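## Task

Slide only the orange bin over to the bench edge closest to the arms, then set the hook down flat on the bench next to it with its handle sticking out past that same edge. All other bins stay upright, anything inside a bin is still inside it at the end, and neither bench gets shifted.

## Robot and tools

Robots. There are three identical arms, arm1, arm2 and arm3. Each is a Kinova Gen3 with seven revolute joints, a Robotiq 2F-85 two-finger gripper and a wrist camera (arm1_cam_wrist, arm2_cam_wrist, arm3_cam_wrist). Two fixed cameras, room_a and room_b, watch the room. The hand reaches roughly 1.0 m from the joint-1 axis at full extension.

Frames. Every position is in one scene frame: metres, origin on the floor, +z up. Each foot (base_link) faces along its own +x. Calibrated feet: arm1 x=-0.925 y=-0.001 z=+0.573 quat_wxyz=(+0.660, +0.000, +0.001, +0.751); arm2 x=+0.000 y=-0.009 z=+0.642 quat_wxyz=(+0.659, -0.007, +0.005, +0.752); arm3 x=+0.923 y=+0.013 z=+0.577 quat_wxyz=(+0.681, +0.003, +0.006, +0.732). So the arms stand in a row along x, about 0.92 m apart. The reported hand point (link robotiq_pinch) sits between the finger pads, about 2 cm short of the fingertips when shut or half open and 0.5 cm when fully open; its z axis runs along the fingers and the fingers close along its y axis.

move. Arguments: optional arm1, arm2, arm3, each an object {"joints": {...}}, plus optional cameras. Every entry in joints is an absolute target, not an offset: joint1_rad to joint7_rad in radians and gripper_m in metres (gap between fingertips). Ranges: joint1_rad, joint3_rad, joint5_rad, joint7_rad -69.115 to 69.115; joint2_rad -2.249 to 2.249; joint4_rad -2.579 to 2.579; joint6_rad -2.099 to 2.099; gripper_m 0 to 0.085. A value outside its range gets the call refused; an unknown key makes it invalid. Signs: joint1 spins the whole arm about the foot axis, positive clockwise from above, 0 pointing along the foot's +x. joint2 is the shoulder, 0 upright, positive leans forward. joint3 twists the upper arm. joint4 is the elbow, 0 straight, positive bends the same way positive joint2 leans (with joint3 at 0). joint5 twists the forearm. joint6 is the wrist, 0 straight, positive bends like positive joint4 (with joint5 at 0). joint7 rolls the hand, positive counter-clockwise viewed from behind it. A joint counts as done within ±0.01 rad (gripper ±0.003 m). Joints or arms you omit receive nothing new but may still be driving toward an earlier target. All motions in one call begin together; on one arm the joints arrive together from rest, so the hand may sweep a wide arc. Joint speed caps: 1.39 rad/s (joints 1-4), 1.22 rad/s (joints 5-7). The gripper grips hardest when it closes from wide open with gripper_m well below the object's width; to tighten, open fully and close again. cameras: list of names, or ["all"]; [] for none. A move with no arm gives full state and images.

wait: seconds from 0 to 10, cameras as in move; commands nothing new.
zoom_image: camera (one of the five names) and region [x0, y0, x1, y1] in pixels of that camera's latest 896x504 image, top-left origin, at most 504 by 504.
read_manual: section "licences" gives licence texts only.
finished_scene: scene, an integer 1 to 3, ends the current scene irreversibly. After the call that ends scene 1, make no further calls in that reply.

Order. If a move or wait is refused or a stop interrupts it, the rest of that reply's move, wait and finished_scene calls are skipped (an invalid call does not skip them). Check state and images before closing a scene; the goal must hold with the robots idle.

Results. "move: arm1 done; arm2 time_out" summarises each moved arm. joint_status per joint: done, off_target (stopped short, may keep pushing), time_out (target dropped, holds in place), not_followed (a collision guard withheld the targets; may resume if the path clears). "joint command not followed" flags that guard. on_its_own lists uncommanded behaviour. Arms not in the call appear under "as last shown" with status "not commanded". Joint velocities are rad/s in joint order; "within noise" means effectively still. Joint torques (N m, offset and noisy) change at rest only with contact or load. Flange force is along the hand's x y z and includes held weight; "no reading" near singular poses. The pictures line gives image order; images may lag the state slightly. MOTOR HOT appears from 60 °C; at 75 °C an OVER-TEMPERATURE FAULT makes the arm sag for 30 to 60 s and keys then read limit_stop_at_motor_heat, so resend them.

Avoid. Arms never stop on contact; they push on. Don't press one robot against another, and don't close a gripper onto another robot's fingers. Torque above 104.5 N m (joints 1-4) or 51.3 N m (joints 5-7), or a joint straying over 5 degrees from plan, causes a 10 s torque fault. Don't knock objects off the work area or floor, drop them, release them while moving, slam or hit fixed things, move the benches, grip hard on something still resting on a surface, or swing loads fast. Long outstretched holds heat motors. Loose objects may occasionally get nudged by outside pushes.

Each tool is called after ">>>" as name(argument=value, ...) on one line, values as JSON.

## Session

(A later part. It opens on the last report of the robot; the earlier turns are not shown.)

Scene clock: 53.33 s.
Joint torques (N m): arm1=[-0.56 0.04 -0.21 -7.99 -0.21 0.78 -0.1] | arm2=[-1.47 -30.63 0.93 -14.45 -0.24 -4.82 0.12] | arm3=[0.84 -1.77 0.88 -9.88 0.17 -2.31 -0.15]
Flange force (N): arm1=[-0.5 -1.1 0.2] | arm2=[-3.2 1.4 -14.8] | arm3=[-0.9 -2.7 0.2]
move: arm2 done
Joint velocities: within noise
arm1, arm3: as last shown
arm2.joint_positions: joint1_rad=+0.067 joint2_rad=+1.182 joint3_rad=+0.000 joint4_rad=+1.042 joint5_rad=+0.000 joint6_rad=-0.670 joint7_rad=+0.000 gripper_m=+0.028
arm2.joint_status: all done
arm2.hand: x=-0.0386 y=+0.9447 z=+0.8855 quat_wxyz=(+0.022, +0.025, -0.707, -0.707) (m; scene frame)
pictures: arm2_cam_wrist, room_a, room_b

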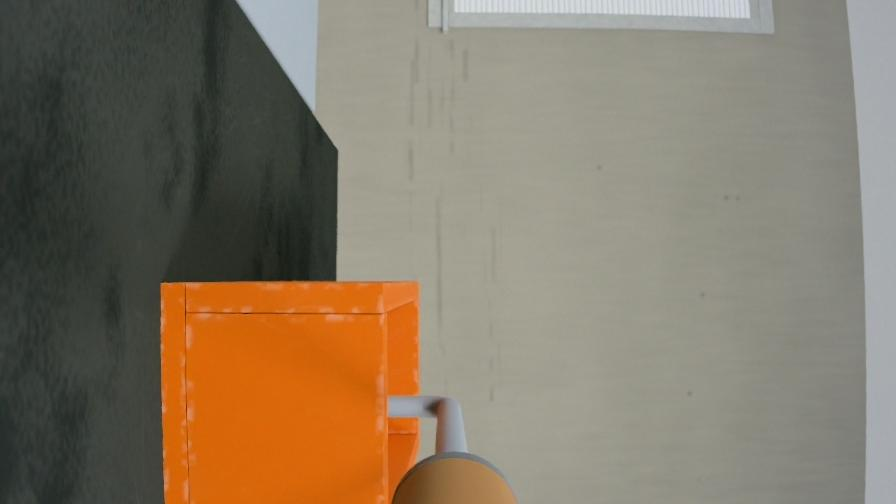

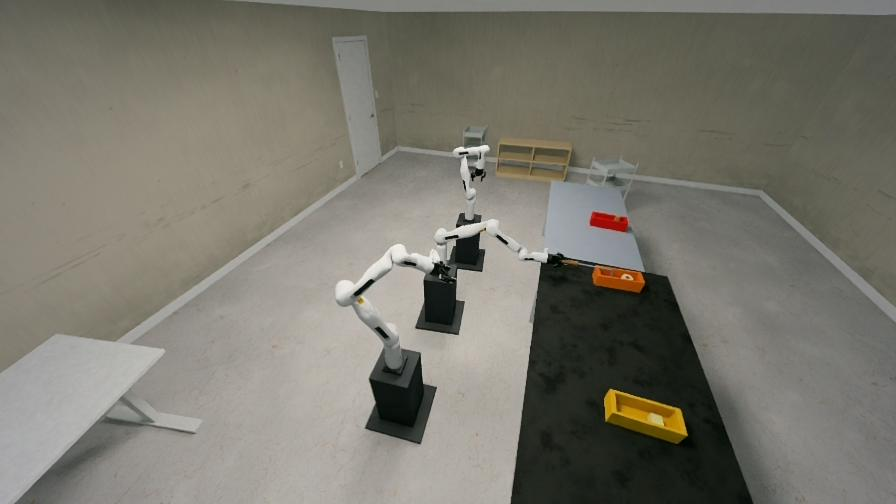

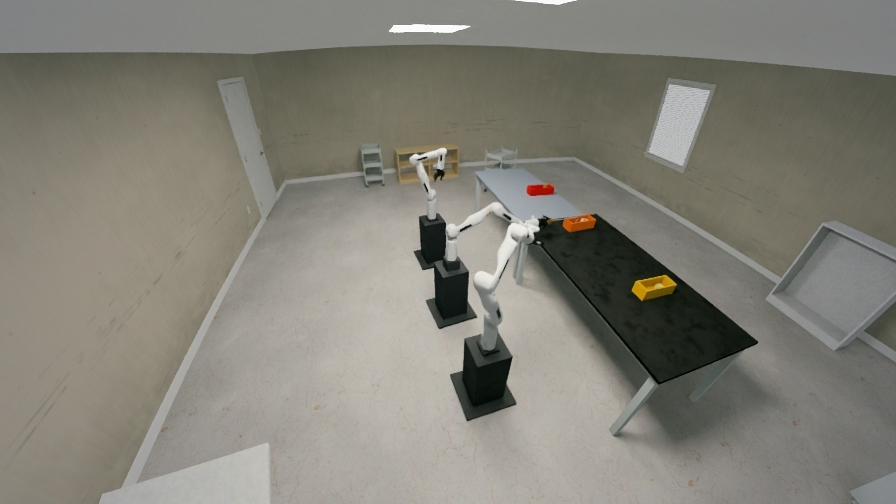

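>>> move(arm2={"joints":{"joint2_rad":0.931,"joint4_rad":1.779,"joint6_rad":-1.156}}, cameras=["arm2_cam_wrist"])

>>> move(arm2={"joints":{"joint2_rad":0.866,"joint4_rad":2.089,"joint6_rad":-1.402}}, cameras=["arm2_cam_wrist"])

>>> move(arm2={"joints":{"joint2_rad":0.855,"joint4_rad":2.365,"joint6_rad":-1.667}}, cameras=["arm2_cam_wrist","arm3_cam_wrist","room_a"])

Scene clock: 58.17 s.
Joint torques (N m): arm1=[-0.59 0.21 -0.23 -8.08 -0.25 0.77 -0.12] | arm2=[-1.45 -24.62 0.91 -10.71 -0.26 -4.92 0.12] | arm3=[0.8 -1.8 0.9 -9.88 0.2 -2.31 -0.12]
Flange force (N): arm1=[-0.3 -1.4 0.7] | arm2=[-3.1 1.7 -8.3] | arm3=[-0.9 -2.8 0.2]
move: arm2 done
Joint velocities: within noise
arm1, arm3: as last shown
arm2.joint_positions: joint1_rad=+0.067 joint2_rad=+0.931 joint3_rad=+0.000 joint4_rad=+1.779 joint5_rad=+0.000 joint6_rad=-1.156 joint7_rad=+0.000 gripper_m=+0.028
arm2.joint_status: all done
arm2.hand: x=-0.0275 y=+0.7751 z=+0.8855 quat_wxyz=(+0.022, +0.024, -0.707, -0.707) (m; scene frame)
pictures: arm2_cam_wrist

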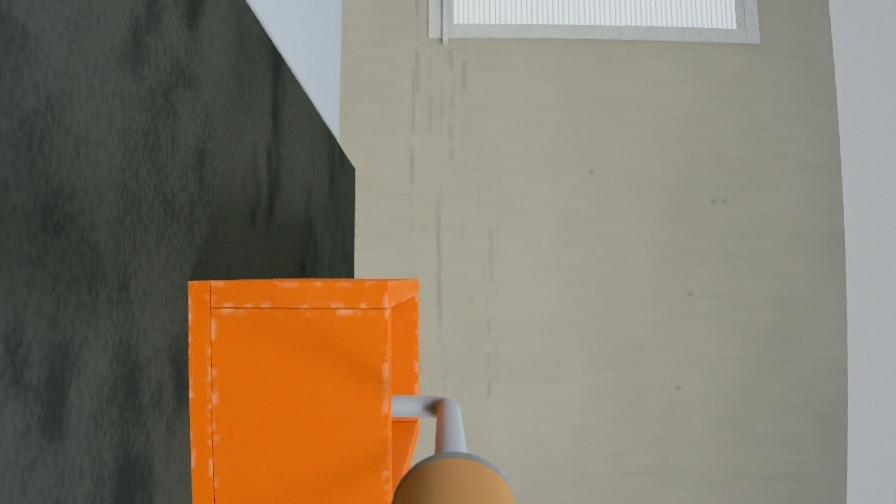

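Scene clock: 59.70 s.
Joint torques (N m): arm1=[-0.52 0.11 -0.21 -8 -0.24 0.76 -0.09] | arm2=[-1.47 -21.36 0.86 -8.2 -0.24 -4.93 0.13] | arm3=[0.78 -1.75 0.88 -9.9 0.18 -2.34 -0.15]
Flange force (N): arm1=[-0.4 -1.2 0.2] | arm2=[-3.2 2.8 -6.3] | arm3=[-1.0 -2.7 0.1]
move: arm2 done
Joint velocities: within noise
arm1, arm3: as last shown
arm2.joint_positions: joint1_rad=+0.067 joint2_rad=+0.866 joint3_rad=+0.000 joint4_rad=+2.089 joint5_rad=+0.000 joint6_rad=-1.402 joint7_rad=+0.000 gripper_m=+0.028
arm2.joint_status: all done
arm2.hand: x=-0.0215 y=+0.6851 z=+0.8853 quat_wxyz=(+0.022, +0.024, -0.706, -0.707) (m; scene frame)
pictures: arm2_cam_wrist

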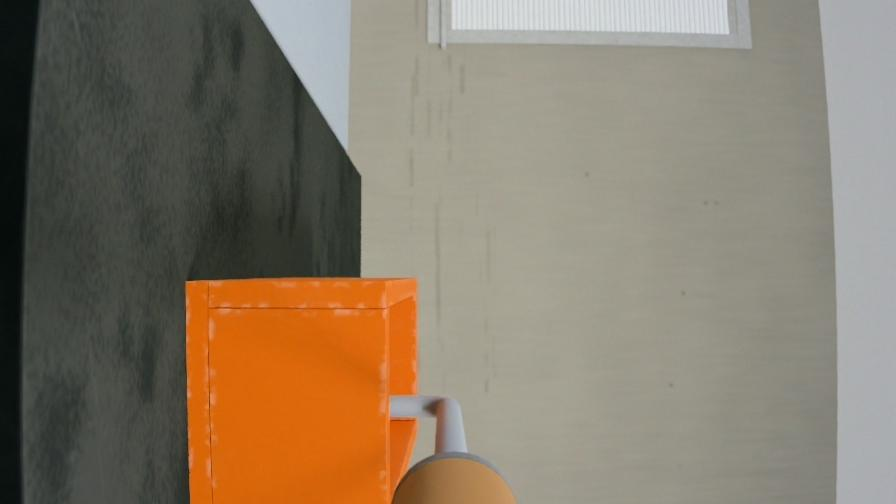

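Scene clock: 61.17 s.
Joint torques (N m): arm1=[-0.5 0.15 -0.21 -7.96 -0.22 0.82 -0.11] | arm2=[-1.54 -18.59 0.93 -5.6 -0.25 -4.9 0.12] | arm3=[0.8 -1.77 0.93 -9.89 0.18 -2.31 -0.15]
Flange force (N): arm1=[-0.4 -1.2 0.3] | arm2=[-3.5 4.0 -4.8] | arm3=[-1.0 -2.9 0.2]
move: arm2 done
Joint velocities: within noise
arm1, arm3: as last shown
arm2.joint_positions: joint1_rad=+0.067 joint2_rad=+0.855 joint3_rad=+0.000 joint4_rad=+2.365 joint5_rad=+0.000 joint6_rad=-1.667 joint7_rad=+0.000 gripper_m=+0.028
arm2.joint_status: all done
arm2.hand: x=-0.0159 y=+0.5993 z=+0.8857 quat_wxyz=(+0.022, +0.024, -0.706, -0.707) (m; scene frame)
pictures: arm2_cam_wrist, arm3_cam_wrist, room_a

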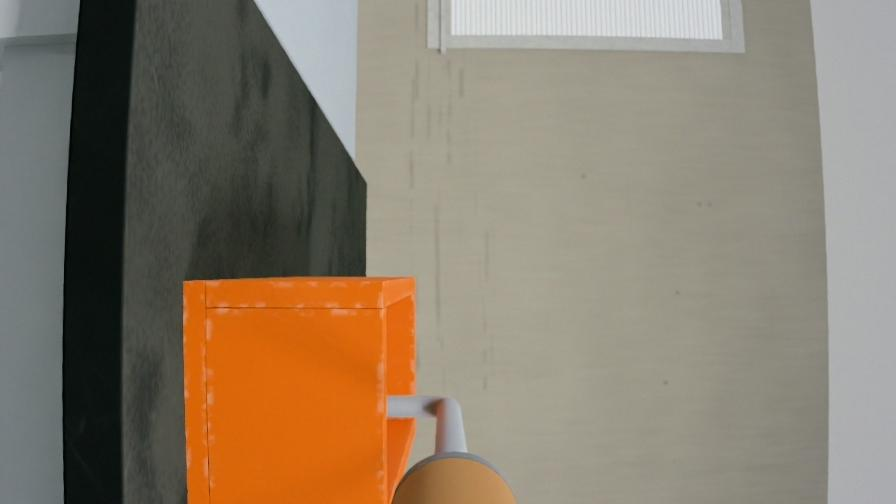

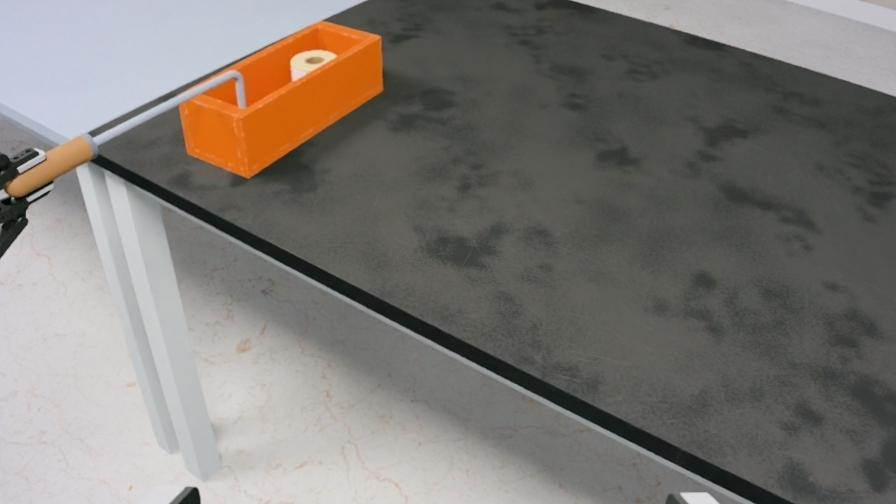

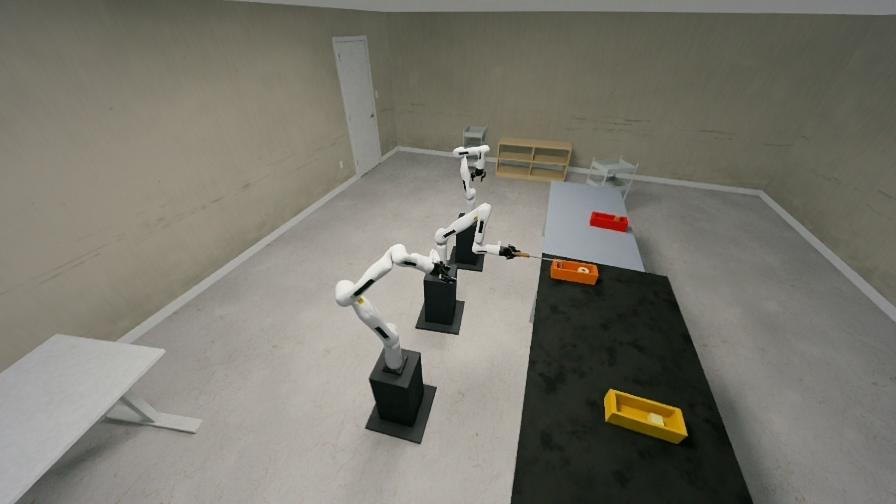

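>>> move(arm2={"joints":{"joint2_rad":0.897,"joint4_rad":2.543,"joint6_rad":-1.887}}, cameras=["arm2_cam_wrist","arm3_cam_wrist"])

Scene clock: 63.97 s.
Joint torques (N m): arm1=[-0.53 0.22 -0.23 -8.01 -0.22 0.81 -0.06] | arm2=[-1.52 -16.96 0.91 -3.46 -0.26 -4.89 0.14] | arm3=[0.8 -1.74 0.92 -9.91 0.2 -2.31 -0.15]
Flange force (N): arm1=[-0.2 -1.2 0.5] | arm2=[-3.9 5.4 -3.1] | arm3=[-1.1 -2.8 0.2]
move: arm2 done
Joint velocities: within noise
arm1, arm3: as last shown
arm2.joint_positions: joint1_rad=+0.067 joint2_rad=+0.897 joint3_rad=+0.000 joint4_rad=+2.543 joint5_rad=+0.000 joint6_rad=-1.887 joint7_rad=+0.000 gripper_m=+0.028
arm2.joint_status: all done
arm2.hand: x=-0.0122 y=+0.5429 z=+0.8860 quat_wxyz=(+0.022, +0.024, -0.706, -0.707) (m; scene frame)
pictures: arm2_cam_wrist, arm3_cam_wrist

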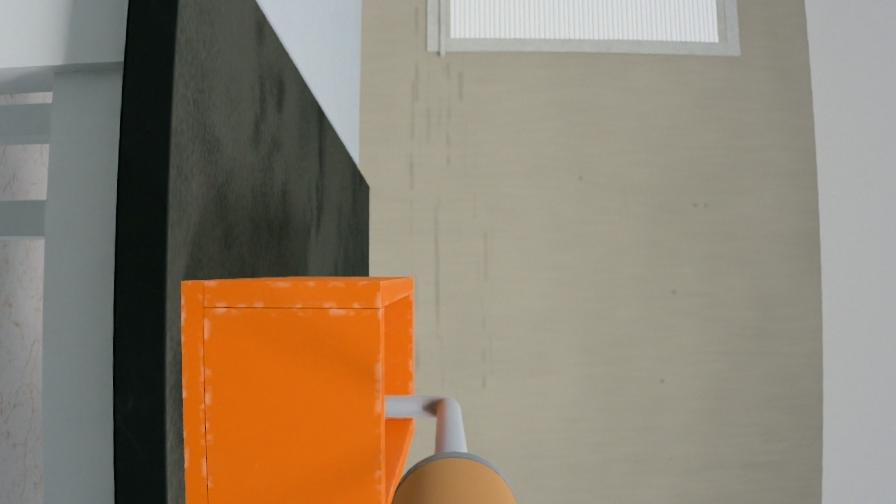

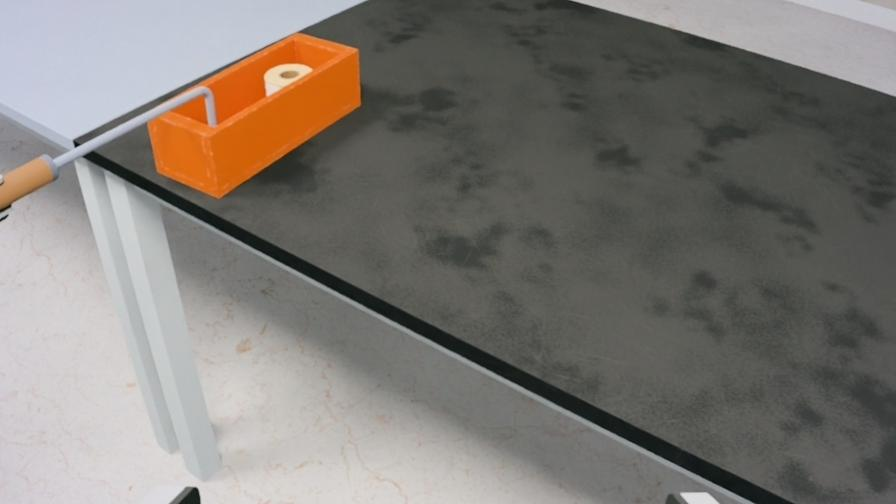

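>>> zoom_image(camera="arm3_cam_wrist", region=[60, 80, 312, 272])

Scaled by 2.000 from the camera's 896x504 image, which has a finer 1280x720 frame.

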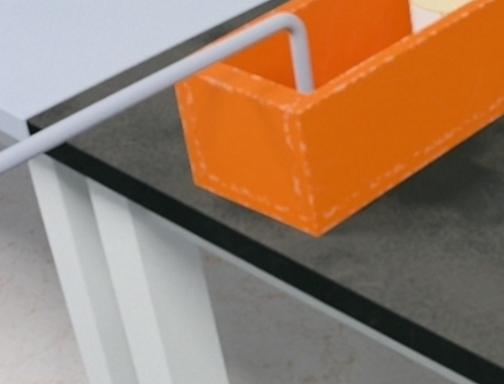

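>>> move(arm2={"joints":{"joint2_rad":0.910,"joint4_rad":2.570,"joint6_rad":-1.927}}, cameras=[])

>>> move(arm2={"joints":{"joint2_rad":0.880,"joint4_rad":2.489,"joint6_rad":-1.815}}, cameras=[])

>>> move(arm2={"joints":{"joint2_rad":0.438,"joint4_rad":2.445,"joint6_rad":-1.330}}, cameras=["arm2_cam_wrist","arm3_cam_wrist"])

>>> zoom_image(camera="arm3_cam_wrist", region=[60, 80, 312, 272])

Scene clock: 70.37 s.
Joint torques (N m): arm1=[-0.57 0.19 -0.2 -8.02 -0.2 0.78 -0.04] | arm2=[-1.49 -16.5 0.9 -2.9 -0.28 -4.78 0.14] | arm3=[0.76 -1.77 0.88 -9.9 0.2 -2.32 -0.16]
Flange force (N): arm1=[-0.1 -1.0 0.4] | arm2=[-3.9 6.2 -2.2] | arm3=[-1.0 -2.7 0.2]
move: arm2 done
Joint velocities: within noise
arm1, arm3: as last shown
arm2.joint_positions: joint1_rad=+0.067 joint2_rad=+0.910 joint3_rad=+0.000 joint4_rad=+2.570 joint5_rad=+0.000 joint6_rad=-1.927 joint7_rad=+0.000 gripper_m=+0.028
arm2.joint_status: all done
arm2.hand: x=-0.0116 y=+0.5344 z=+0.8858 quat_wxyz=(+0.022, +0.024, -0.706, -0.707) (m; scene frame)
pictures: none
No camera images: "cameras" was empty.

Scene clock: 71.37 s.
Joint torques (N m): arm1=[-0.52 0.18 -0.16 -8.02 -0.22 0.79 -0.11] | arm2=[-1.55 -17.28 0.87 -4.2 -0.25 -4.79 0.13] | arm3=[0.75 -1.75 0.87 -9.91 0.2 -2.29 -0.16]
Flange force (N): arm1=[-0.2 -1.1 0.5] | arm2=[-3.8 5.2 -4.2] | arm3=[-1.1 -2.7 0.2]
move: arm2 done
Joint velocities: within noise
arm1.joint_positions: joint1_rad=+0.603 joint2_rad=-0.399 joint3_rad=-0.041 joint4_rad=+1.662 joint5_rad=+0.010 joint6_rad=+2.038 joint7_rad=+1.045 gripper_m=+0.085
arm1.joint_status: not commanded
arm1.hand: x=-0.8659 y=+0.0675 z=+1.0332 quat_wxyz=(+0.045, +0.296, -0.952, +0.068) (m; scene frame)
arm2.joint_positions: joint1_rad=+0.067 joint2_rad=+0.880 joint3_rad=+0.000 joint4_rad=+2.489 joint5_rad=+0.000 joint6_rad=-1.815 joint7_rad=+0.000 gripper_m=+0.028
arm2.joint_status: all done
arm2.hand: x=-0.0133 y=+0.5599 z=+0.8852 quat_wxyz=(+0.022, +0.024, -0.706, -0.707) (m; scene frame)
arm3: as last shown
pictures: none
No camera images: "cameras" was empty.

Scene clock: 73.10 s.
Joint torques (N m): arm1=[-0.61 0.24 -0.23 -8 -0.23 0.8 -0.07] | arm2=[-1.5 -14.79 0.68 -9.04 -0.27 -4.82 0.11] | arm3=[0.82 -1.79 0.91 -9.9 0.19 -2.31 -0.13]
Flange force (N): arm1=[-0.1 -1.2 0.5] | arm2=[-4.8 2.2 -7.4] | arm3=[-1.0 -2.8 0.2]
move: arm2 done
Joint velocities: within noise
arm1: as last shown
arm2.joint_positions: joint1_rad=+0.067 joint2_rad=+0.438 joint3_rad=+0.000 joint4_rad=+2.445 joint5_rad=+0.000 joint6_rad=-1.330 joint7_rad=+0.000 gripper_m=+0.028
arm2.joint_status: all done
arm2.hand: x=-0.0142 y=+0.5672 z=+1.0007 quat_wxyz=(+0.022, +0.024, -0.706, -0.707) (m; scene frame)
arm3.joint_positions: joint1_rad=-0.550 joint2_rad=-0.400 joint3_rad=+0.000 joint4_rad=+1.400 joint5_rad=+0.000 joint6_rad=+1.200 joint7_rad=-1.571 gripper_m=+0.085
arm3.joint_status: not commanded
arm3.hand: x=+0.7455 y=+0.3170 z=+1.2371 quat_wxyz=(+0.408, -0.409, -0.791, -0.203) (m; scene frame)
pictures: arm2_cam_wrist, arm3_cam_wrist

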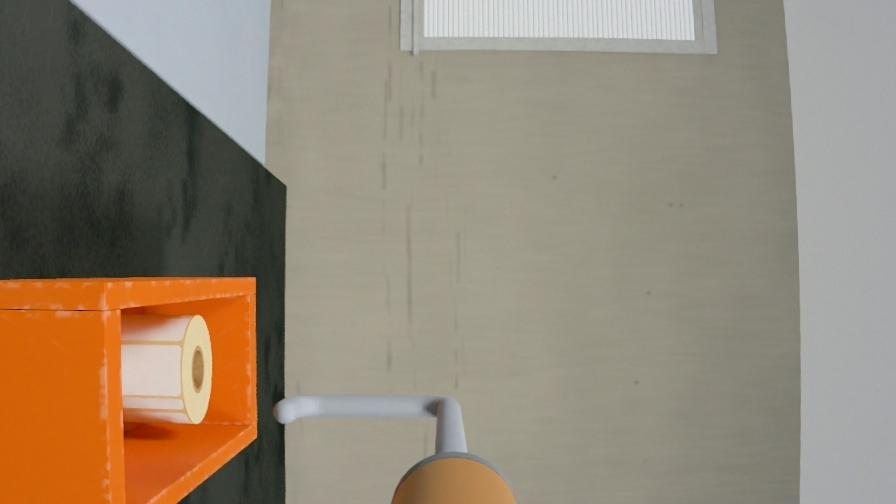

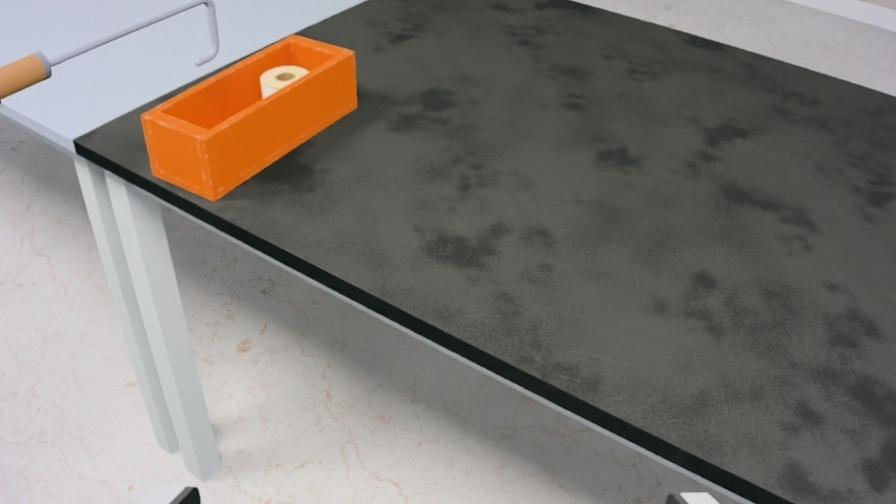

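Scaled by 2.000 from the camera's 896x504 image, which has a finer 1280x720 frame.

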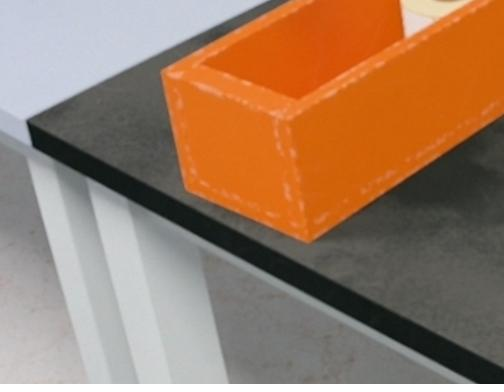

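>>> move(arm2={"joints":{"joint1_rad":0.54,"joint7_rad":-1.571}}, cameras=[])

>>> move(arm2={"joints":{"joint1_rad":0.520,"joint2_rad":0.939,"joint3_rad":0,"joint4_rad":1.914,"joint5_rad":0.401,"joint6_rad":-1.321,"joint7_rad":-1.682}}, cameras=["arm2_cam_wrist","arm3_cam_wrist"])

Scene clock: 78.13 s.
Joint torques (N m): arm1=[-0.56 0.2 -0.25 -8.01 -0.23 0.78 -0.1] | arm2=[-1.39 -14.77 0.79 -9.08 -0.31 -4.76 0.08] | arm3=[0.81 -1.77 0.9 -9.93 0.17 -2.31 -0.14]
Flange force (N): arm1=[-0.3 -1.4 0.4] | arm2=[1.8 4.7 -7.5] | arm3=[-1.1 -2.8 0.3]
move: arm2 done
Joint velocities: within noise
arm1, arm3: as last shown
arm2.joint_positions: joint1_rad=+0.540 joint2_rad=+0.438 joint3_rad=+0.000 joint4_rad=+2.445 joint5_rad=+0.000 joint6_rad=-1.330 joint7_rad=-1.571 gripper_m=+0.028
arm2.joint_status: all done
arm2.hand: x=+0.2471 y=+0.5103 z=+1.0028 quat_wxyz=(+0.386, -0.587, -0.391, -0.594) (m; scene frame)
pictures: none
No camera images: "cameras" was empty.

Scene clock: 80.00 s.
Joint torques (N m): arm1=[-0.61 0.14 -0.22 -7.99 -0.22 0.8 -0.08] | arm2=[-1.37 -22.71 -0.49 -8.97 -0.77 -4.74 0.11] | arm3=[0.82 -1.73 0.89 -9.9 0.18 -2.28 -0.14]
Flange force (N): arm1=[-0.4 -1.1 0.3] | arm2=[2.9 -0.2 -8.1] | arm3=[-1.2 -2.7 0.3]
move: arm2 done
Joint velocities: within noise
arm1, arm3: as last shown
arm2.joint_positions: joint1_rad=+0.520 joint2_rad=+0.939 joint3_rad=+0.000 joint4_rad=+1.914 joint5_rad=+0.401 joint6_rad=-1.321 joint7_rad=-1.682 gripper_m=+0.028
arm2.joint_status: all done
arm2.hand: x=+0.1840 y=+0.6938 z=+0.8693 quat_wxyz=(+0.499, -0.498, -0.501, -0.501) (m; scene frame)
pictures: arm2_cam_wrist, arm3_cam_wrist

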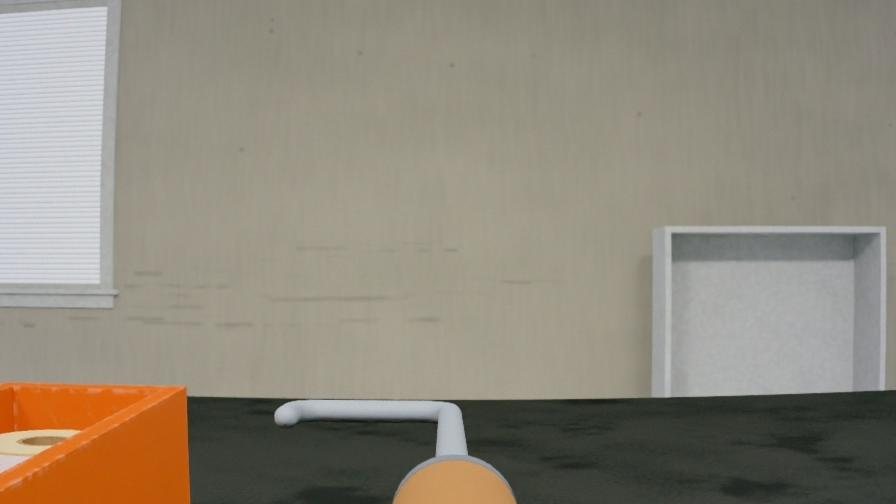

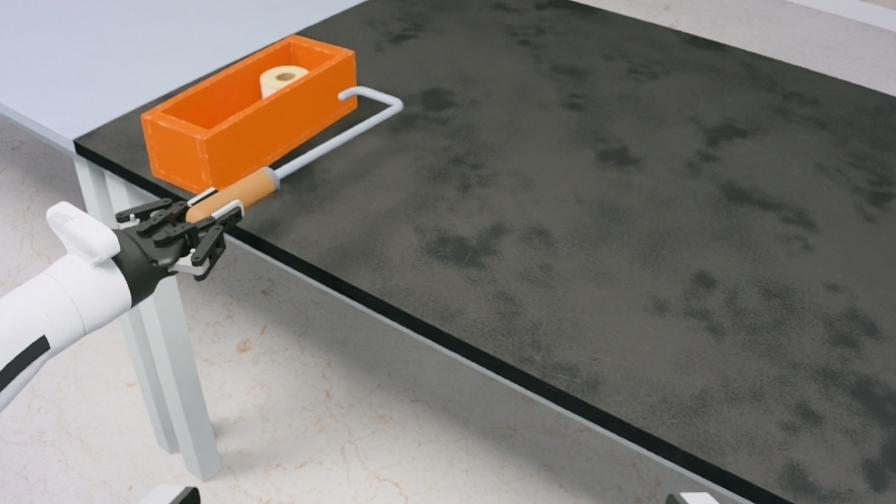

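>>> move(arm2={"joints":{"joint1_rad":0.520,"joint2_rad":1.143,"joint3_rad":0,"joint4_rad":1.852,"joint5_rad":0.391,"joint6_rad":-1.452,"joint7_rad":-1.627}}, cameras=["arm2_cam_wrist","arm3_cam_wrist"])

>>> zoom_image(camera="arm3_cam_wrist", region=[140, 60, 440, 260])

Scene clock: 82.37 s.
Joint torques (N m): arm1=[-0.5 0.16 -0.13 -8.06 -0.23 0.79 -0.07] | arm2=[-1.34 -23.39 -0.67 -7.59 -0.53 -4.76 0.14] | arm3=[0.79 -1.74 0.91 -9.87 0.19 -2.31 -0.16]
Flange force (N): arm1=[-0.1 -0.9 0.6] | arm2=[4.4 -0.2 -7.3] | arm3=[-1.0 -2.8 0.1]
move: arm2 done
Joint velocities: within noise
arm1, arm3: as last shown
arm2.joint_positions: joint1_rad=+0.520 joint2_rad=+1.143 joint3_rad=+0.000 joint4_rad=+1.852 joint5_rad=+0.391 joint6_rad=-1.452 joint7_rad=-1.627 gripper_m=+0.028
arm2.joint_status: all done
arm2.hand: x=+0.1842 y=+0.6923 z=+0.7858 quat_wxyz=(+0.499, -0.499, -0.501, -0.501) (m; scene frame)
pictures: arm2_cam_wrist, arm3_cam_wrist

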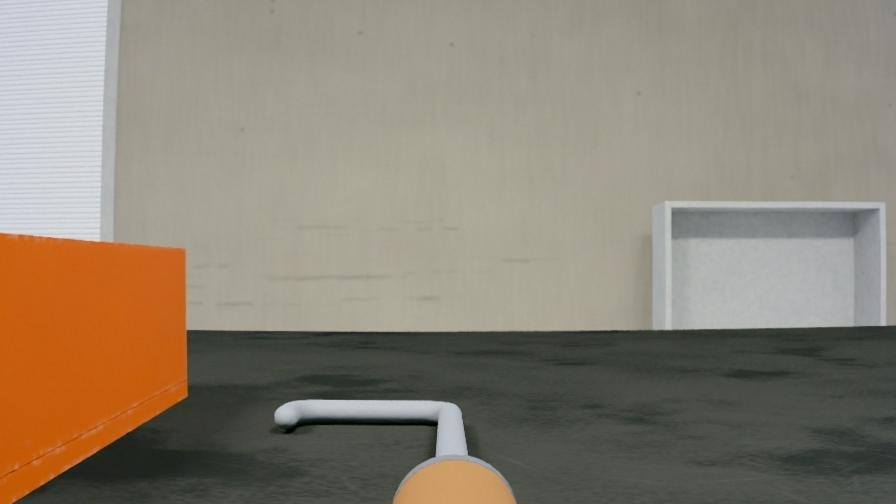

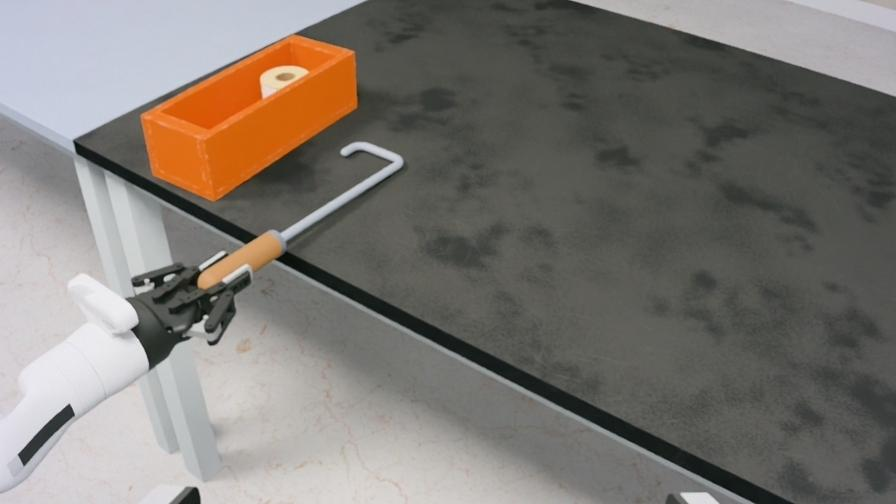

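Scaled by 1.680 from the camera's 896x504 image, which has a finer 1280x720 frame.

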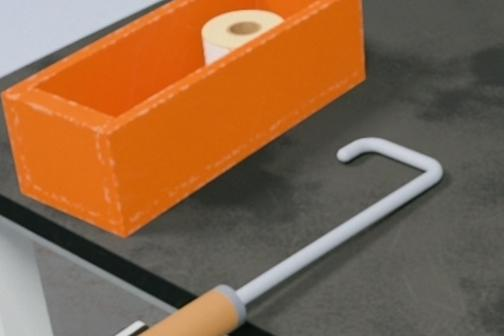

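>>> move(arm2={"joints":{"joint2_rad":1.150,"joint6_rad":-1.459}}, cameras=["arm2_cam_wrist"])

Scene clock: 83.53 s.
Joint torques (N m): arm1=[-0.54 0.1 -0.2 -8.07 -0.23 0.82 -0.08] | arm2=[-1.46 -22.41 -0.42 -6.81 -0.38 -4.04 0.13] | arm3=[0.82 -1.8 0.88 -9.98 0.2 -2.33 -0.15]
Flange force (N): arm1=[-0.4 -1.1 0.6] | arm2=[5.1 -0.2 -7.2] | arm3=[-1.2 -2.6 0.3]
move: arm2 done
Joint velocities: within noise
arm1, arm3: as last shown
arm2.joint_positions: joint1_rad=+0.520 joint2_rad=+1.150 joint3_rad=+0.000 joint4_rad=+1.852 joint5_rad=+0.391 joint6_rad=-1.459 joint7_rad=-1.627 gripper_m=+0.028
arm2.joint_status: all done
arm2.hand: x=+0.1837 y=+0.6913 z=+0.7829 quat_wxyz=(+0.500, -0.499, -0.500, -0.500) (m; scene frame)
pictures: arm2_cam_wrist

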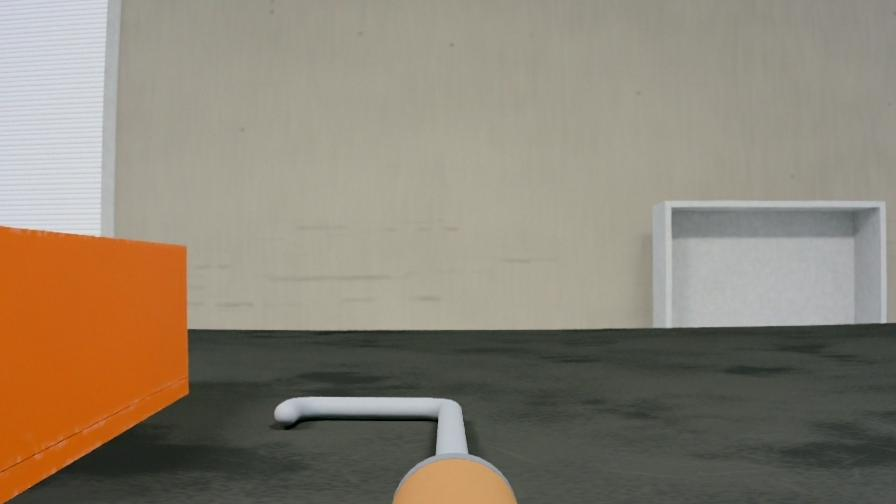

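>>> move(arm2={"joints":{"gripper_m":0.06}}, cameras=["arm3_cam_wrist"])

>>> move(arm2={"joints":{"joint1_rad":0.730,"joint2_rad":1.183,"joint3_rad":0,"joint4_rad":2.272,"joint5_rad":0.625,"joint6_rad":-1.845,"joint7_rad":-1.389}}, cameras=["arm2_cam_wrist","arm3_cam_wrist","room_a"])

>>> zoom_image(camera="arm3_cam_wrist", region=[140, 60, 440, 310])

Scene clock: 86.03 s.
Joint torques (N m): arm1=[-0.43 0.22 -0.17 -7.92 -0.26 0.76 -0.1] | arm2=[-1.38 -20.13 -0.01 -5.72 -0.38 -2.92 0.15] | arm3=[0.8 -1.78 0.88 -9.89 0.19 -2.3 -0.14]
Flange force (N): arm1=[-0.2 -1.3 0.0] | arm2=[8.1 -0.4 -7.4] | arm3=[-1.0 -2.7 0.2]
move: arm2 done
Joint velocities: within noise
arm1, arm3: as last shown
arm2.joint_positions: joint1_rad=+0.520 joint2_rad=+1.150 joint3_rad=+0.000 joint4_rad=+1.852 joint5_rad=+0.391 joint6_rad=-1.459 joint7_rad=-1.627 gripper_m=+0.060
arm2.joint_status: all done
arm2.hand: x=+0.1837 y=+0.6913 z=+0.7829 quat_wxyz=(+0.500, -0.499, -0.500, -0.500) (m; scene frame)
pictures: arm3_cam_wrist

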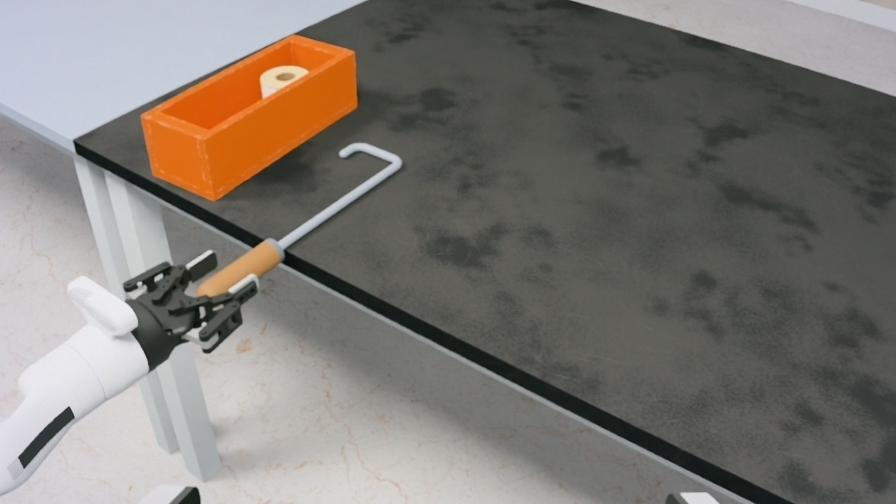

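Scene clock: 87.73 s.
Joint torques (N m): arm1=[-0.49 0.19 -0.19 -8.04 -0.22 0.75 -0.09] | arm2=[-1.43 -16.26 -0.57 -1.54 0.25 -2.87 0.15] | arm3=[0.84 -1.75 0.87 -9.89 0.18 -2.31 -0.15]
Flange force (N): arm1=[-0.2 -1.2 0.4] | arm2=[9.4 0.4 -4.4] | arm3=[-1.0 -2.6 0.2]
move: arm2 done
Joint velocities: within noise
arm1, arm3: as last shown
arm2.joint_positions: joint1_rad=+0.730 joint2_rad=+1.183 joint3_rad=+0.000 joint4_rad=+2.272 joint5_rad=+0.625 joint6_rad=-1.845 joint7_rad=-1.389 gripper_m=+0.060
arm2.joint_status: all done
arm2.hand: x=+0.1843 y=+0.5327 z=+0.7847 quat_wxyz=(+0.499, -0.498, -0.501, -0.501) (m; scene frame)
pictures: arm2_cam_wrist, arm3_cam_wrist, room_a

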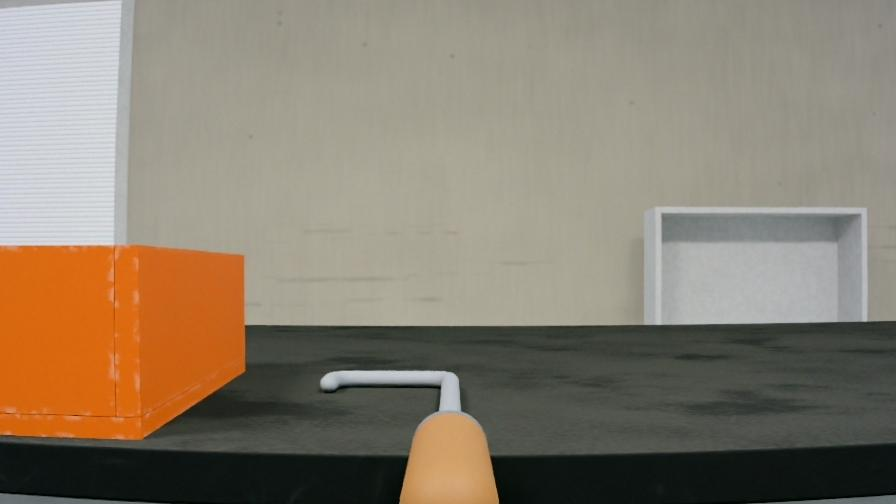

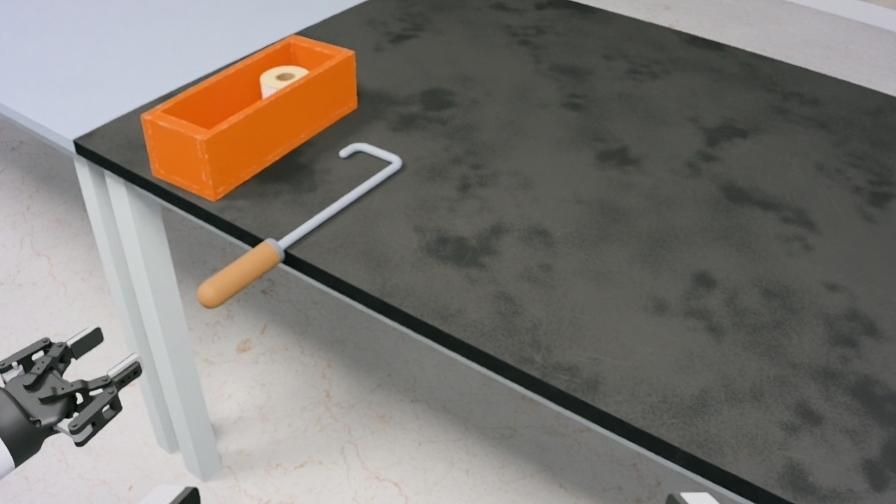

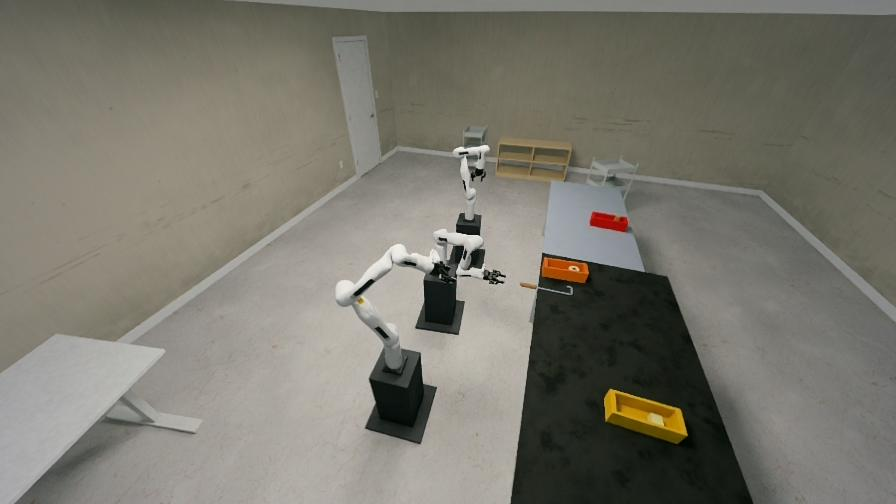

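Scaled by 1.680 from the camera's 896x504 image, which has a finer 1280x720 frame.

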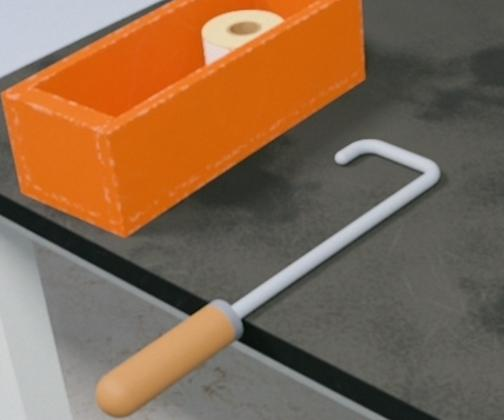

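>>> move(arm2={"joints":{"joint1_rad":0.107,"joint2_rad":-0.3,"joint3_rad":0,"joint4_rad":1.6,"joint5_rad":0,"joint6_rad":0,"joint7_rad":-1.571,"gripper_m":0}}, cameras=[])

>>> move(arm2={"joints":{"joint1_rad":0.107,"joint2_rad":0.885,"joint4_rad":0.675,"joint6_rad":0.953}}, cameras=["arm2_cam_wrist","arm3_cam_wrist"])

>>> zoom_image(camera="arm3_cam_wrist", region=[60, 0, 440, 310])

Scene clock: 97.97 s.
Joint torques (N m): arm1=[-0.57 0.19 -0.15 -7.93 -0.21 0.77 -0.03] | arm2=[-1.59 -4.19 0.33 -13.21 -0.26 -2.86 0.17] | arm3=[0.8 -1.79 0.9 -9.86 0.19 -2.31 -0.15]
Flange force (N): arm1=[0.0 -0.8 0.0] | arm2=[-5.0 -15.8 -7.7] | arm3=[-0.9 -2.8 0.2]
move: arm2 done
Joint velocities: within noise
arm1.joint_positions: joint1_rad=+0.603 joint2_rad=-0.399 joint3_rad=-0.041 joint4_rad=+1.662 joint5_rad=+0.010 joint6_rad=+2.038 joint7_rad=+1.045 gripper_m=+0.085
arm1.joint_status: not commanded
arm1.hand: x=-0.8659 y=+0.0675 z=+1.0332 quat_wxyz=(+0.045, +0.296, -0.952, +0.068) (m; scene frame)
arm2.joint_positions: joint1_rad=+0.107 joint2_rad=-0.300 joint3_rad=+0.000 joint4_rad=+1.600 joint5_rad=+0.000 joint6_rad=+0.000 joint7_rad=-1.571 gripper_m=+0.000
arm2.joint_status: all done
arm2.hand: x=+0.0088 y=+0.4835 z=+1.4888 quat_wxyz=(+0.566, -0.426, -0.439, -0.553) (m; scene frame)
arm3: as last shown
pictures: none
No camera images: "cameras" was empty.

Scene clock: 100.53 s.
Joint torques (N m): arm1=[-0.54 0.14 -0.17 -8.05 -0.24 0.78 -0.07] | arm2=[-1.45 -24.19 0.82 -12.43 -0.18 -1.76 0.13] | arm3=[0.75 -1.76 0.89 -9.89 0.2 -2.33 -0.14]
Flange force (N): arm1=[-0.2 -1.0 0.5] | arm2=[-21.4 1.9 -8.8] | arm3=[-1.0 -2.8 0.1]
move: arm2 done
Joint velocities: within noise
arm1: as last shown
arm2.joint_positions: joint1_rad=+0.107 joint2_rad=+0.885 joint3_rad=+0.000 joint4_rad=+0.675 joint5_rad=+0.000 joint6_rad=+0.953 joint7_rad=-1.571 gripper_m=+0.000
arm2.joint_status: all done
arm2.hand: x=+0.0025 y=+0.8190 z=+0.9321 quat_wxyz=(+0.215, -0.665, -0.683, -0.212) (m; scene frame)
arm3.joint_positions: joint1_rad=-0.550 joint2_rad=-0.400 joint3_rad=+0.000 joint4_rad=+1.400 joint5_rad=+0.000 joint6_rad=+1.200 joint7_rad=-1.571 gripper_m=+0.085
arm3.joint_status: not commanded
arm3.hand: x=+0.7455 y=+0.3170 z=+1.2371 quat_wxyz=(+0.408, -0.409, -0.791, -0.203) (m; scene frame)
pictures: arm2_cam_wrist, arm3_cam_wrist

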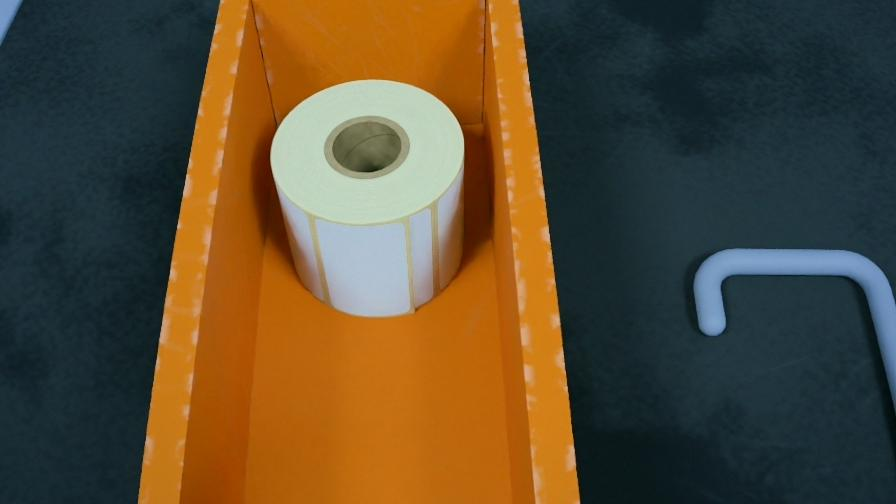

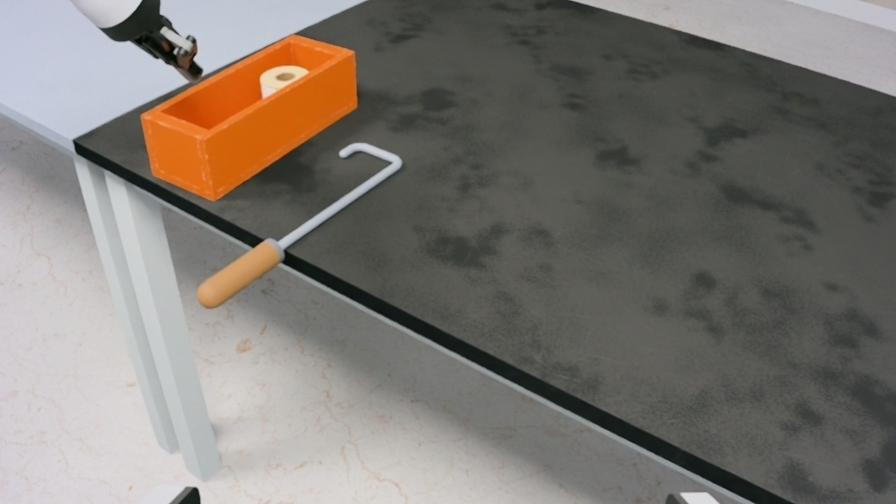

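Scaled by 1.326 from the camera's 896x504 image, which has a finer 1280x720 frame.

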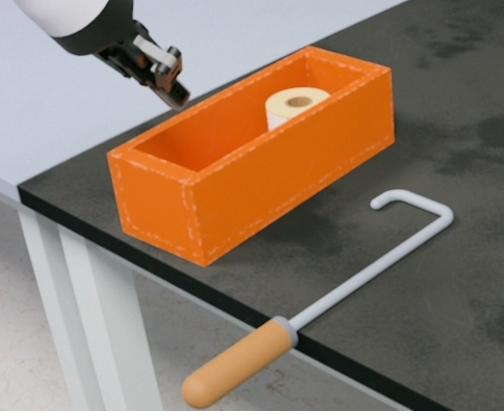

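>>> move(arm2={"joints":{"joint1_rad":0.096,"joint2_rad":1.075,"joint4_rad":0.557,"joint6_rad":0.881}}, cameras=["arm2_cam_wrist","arm3_cam_wrist"])

>>> zoom_image(camera="arm3_cam_wrist", region=[60, 0, 440, 310])

Scene clock: 103.17 s.
Joint torques (N m): arm1=[-0.52 0.19 -0.2 -8.06 -0.16 0.77 -0.09] | arm2=[-1.46 -26.13 0.91 -12.44 -0.19 -1.69 0.14] | arm3=[0.78 -1.77 0.9 -9.94 0.23 -2.31 -0.16]
Flange force (N): arm1=[-0.1 -1.1 0.6] | arm2=[-25.6 1.6 -13.9] | arm3=[-1.2 -2.7 0.3]
move: arm2 done
Joint velocities: within noise
arm1, arm3: as last shown
arm2.joint_positions: joint1_rad=+0.096 joint2_rad=+1.075 joint3_rad=+0.000 joint4_rad=+0.557 joint5_rad=+0.000 joint6_rad=+0.881 joint7_rad=-1.571 gripper_m=+0.000
arm2.joint_status: all done
arm2.hand: x=-0.0078 y=+0.8614 z=+0.8425 quat_wxyz=(+0.216, -0.661, -0.687, -0.211) (m; scene frame)
pictures: arm2_cam_wrist, arm3_cam_wrist

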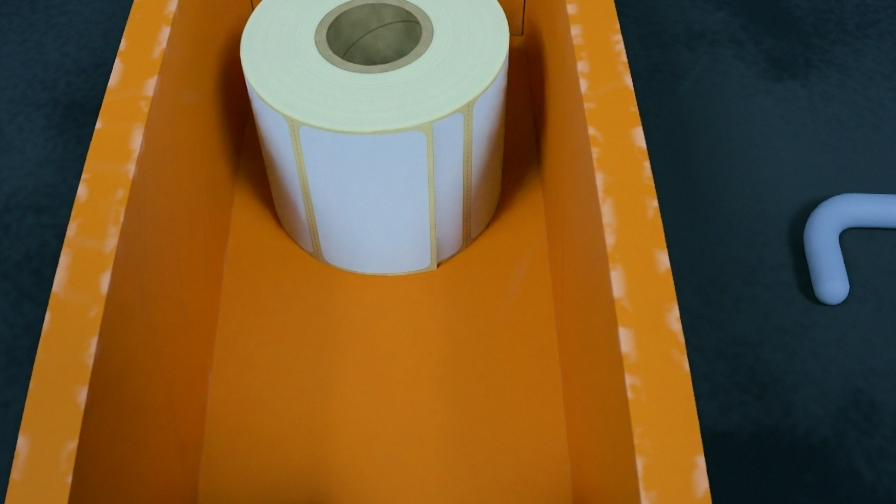

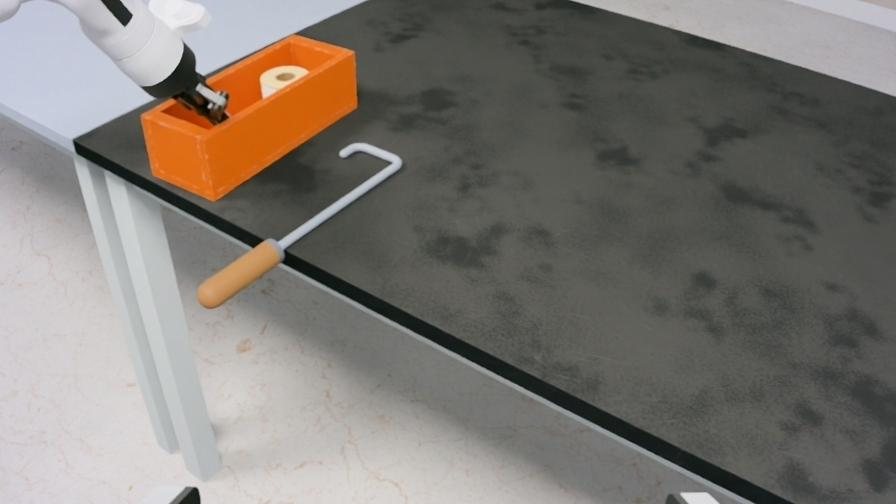

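Scaled by 1.326 from the camera's 896x504 image, which has a finer 1280x720 frame.

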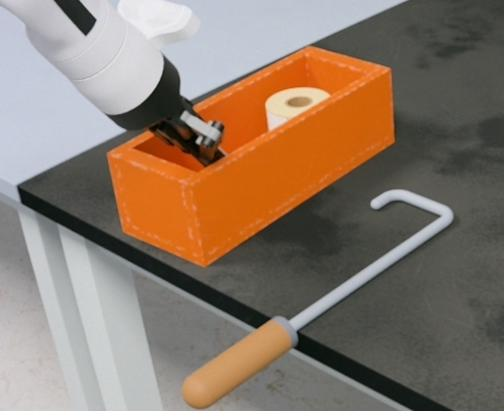

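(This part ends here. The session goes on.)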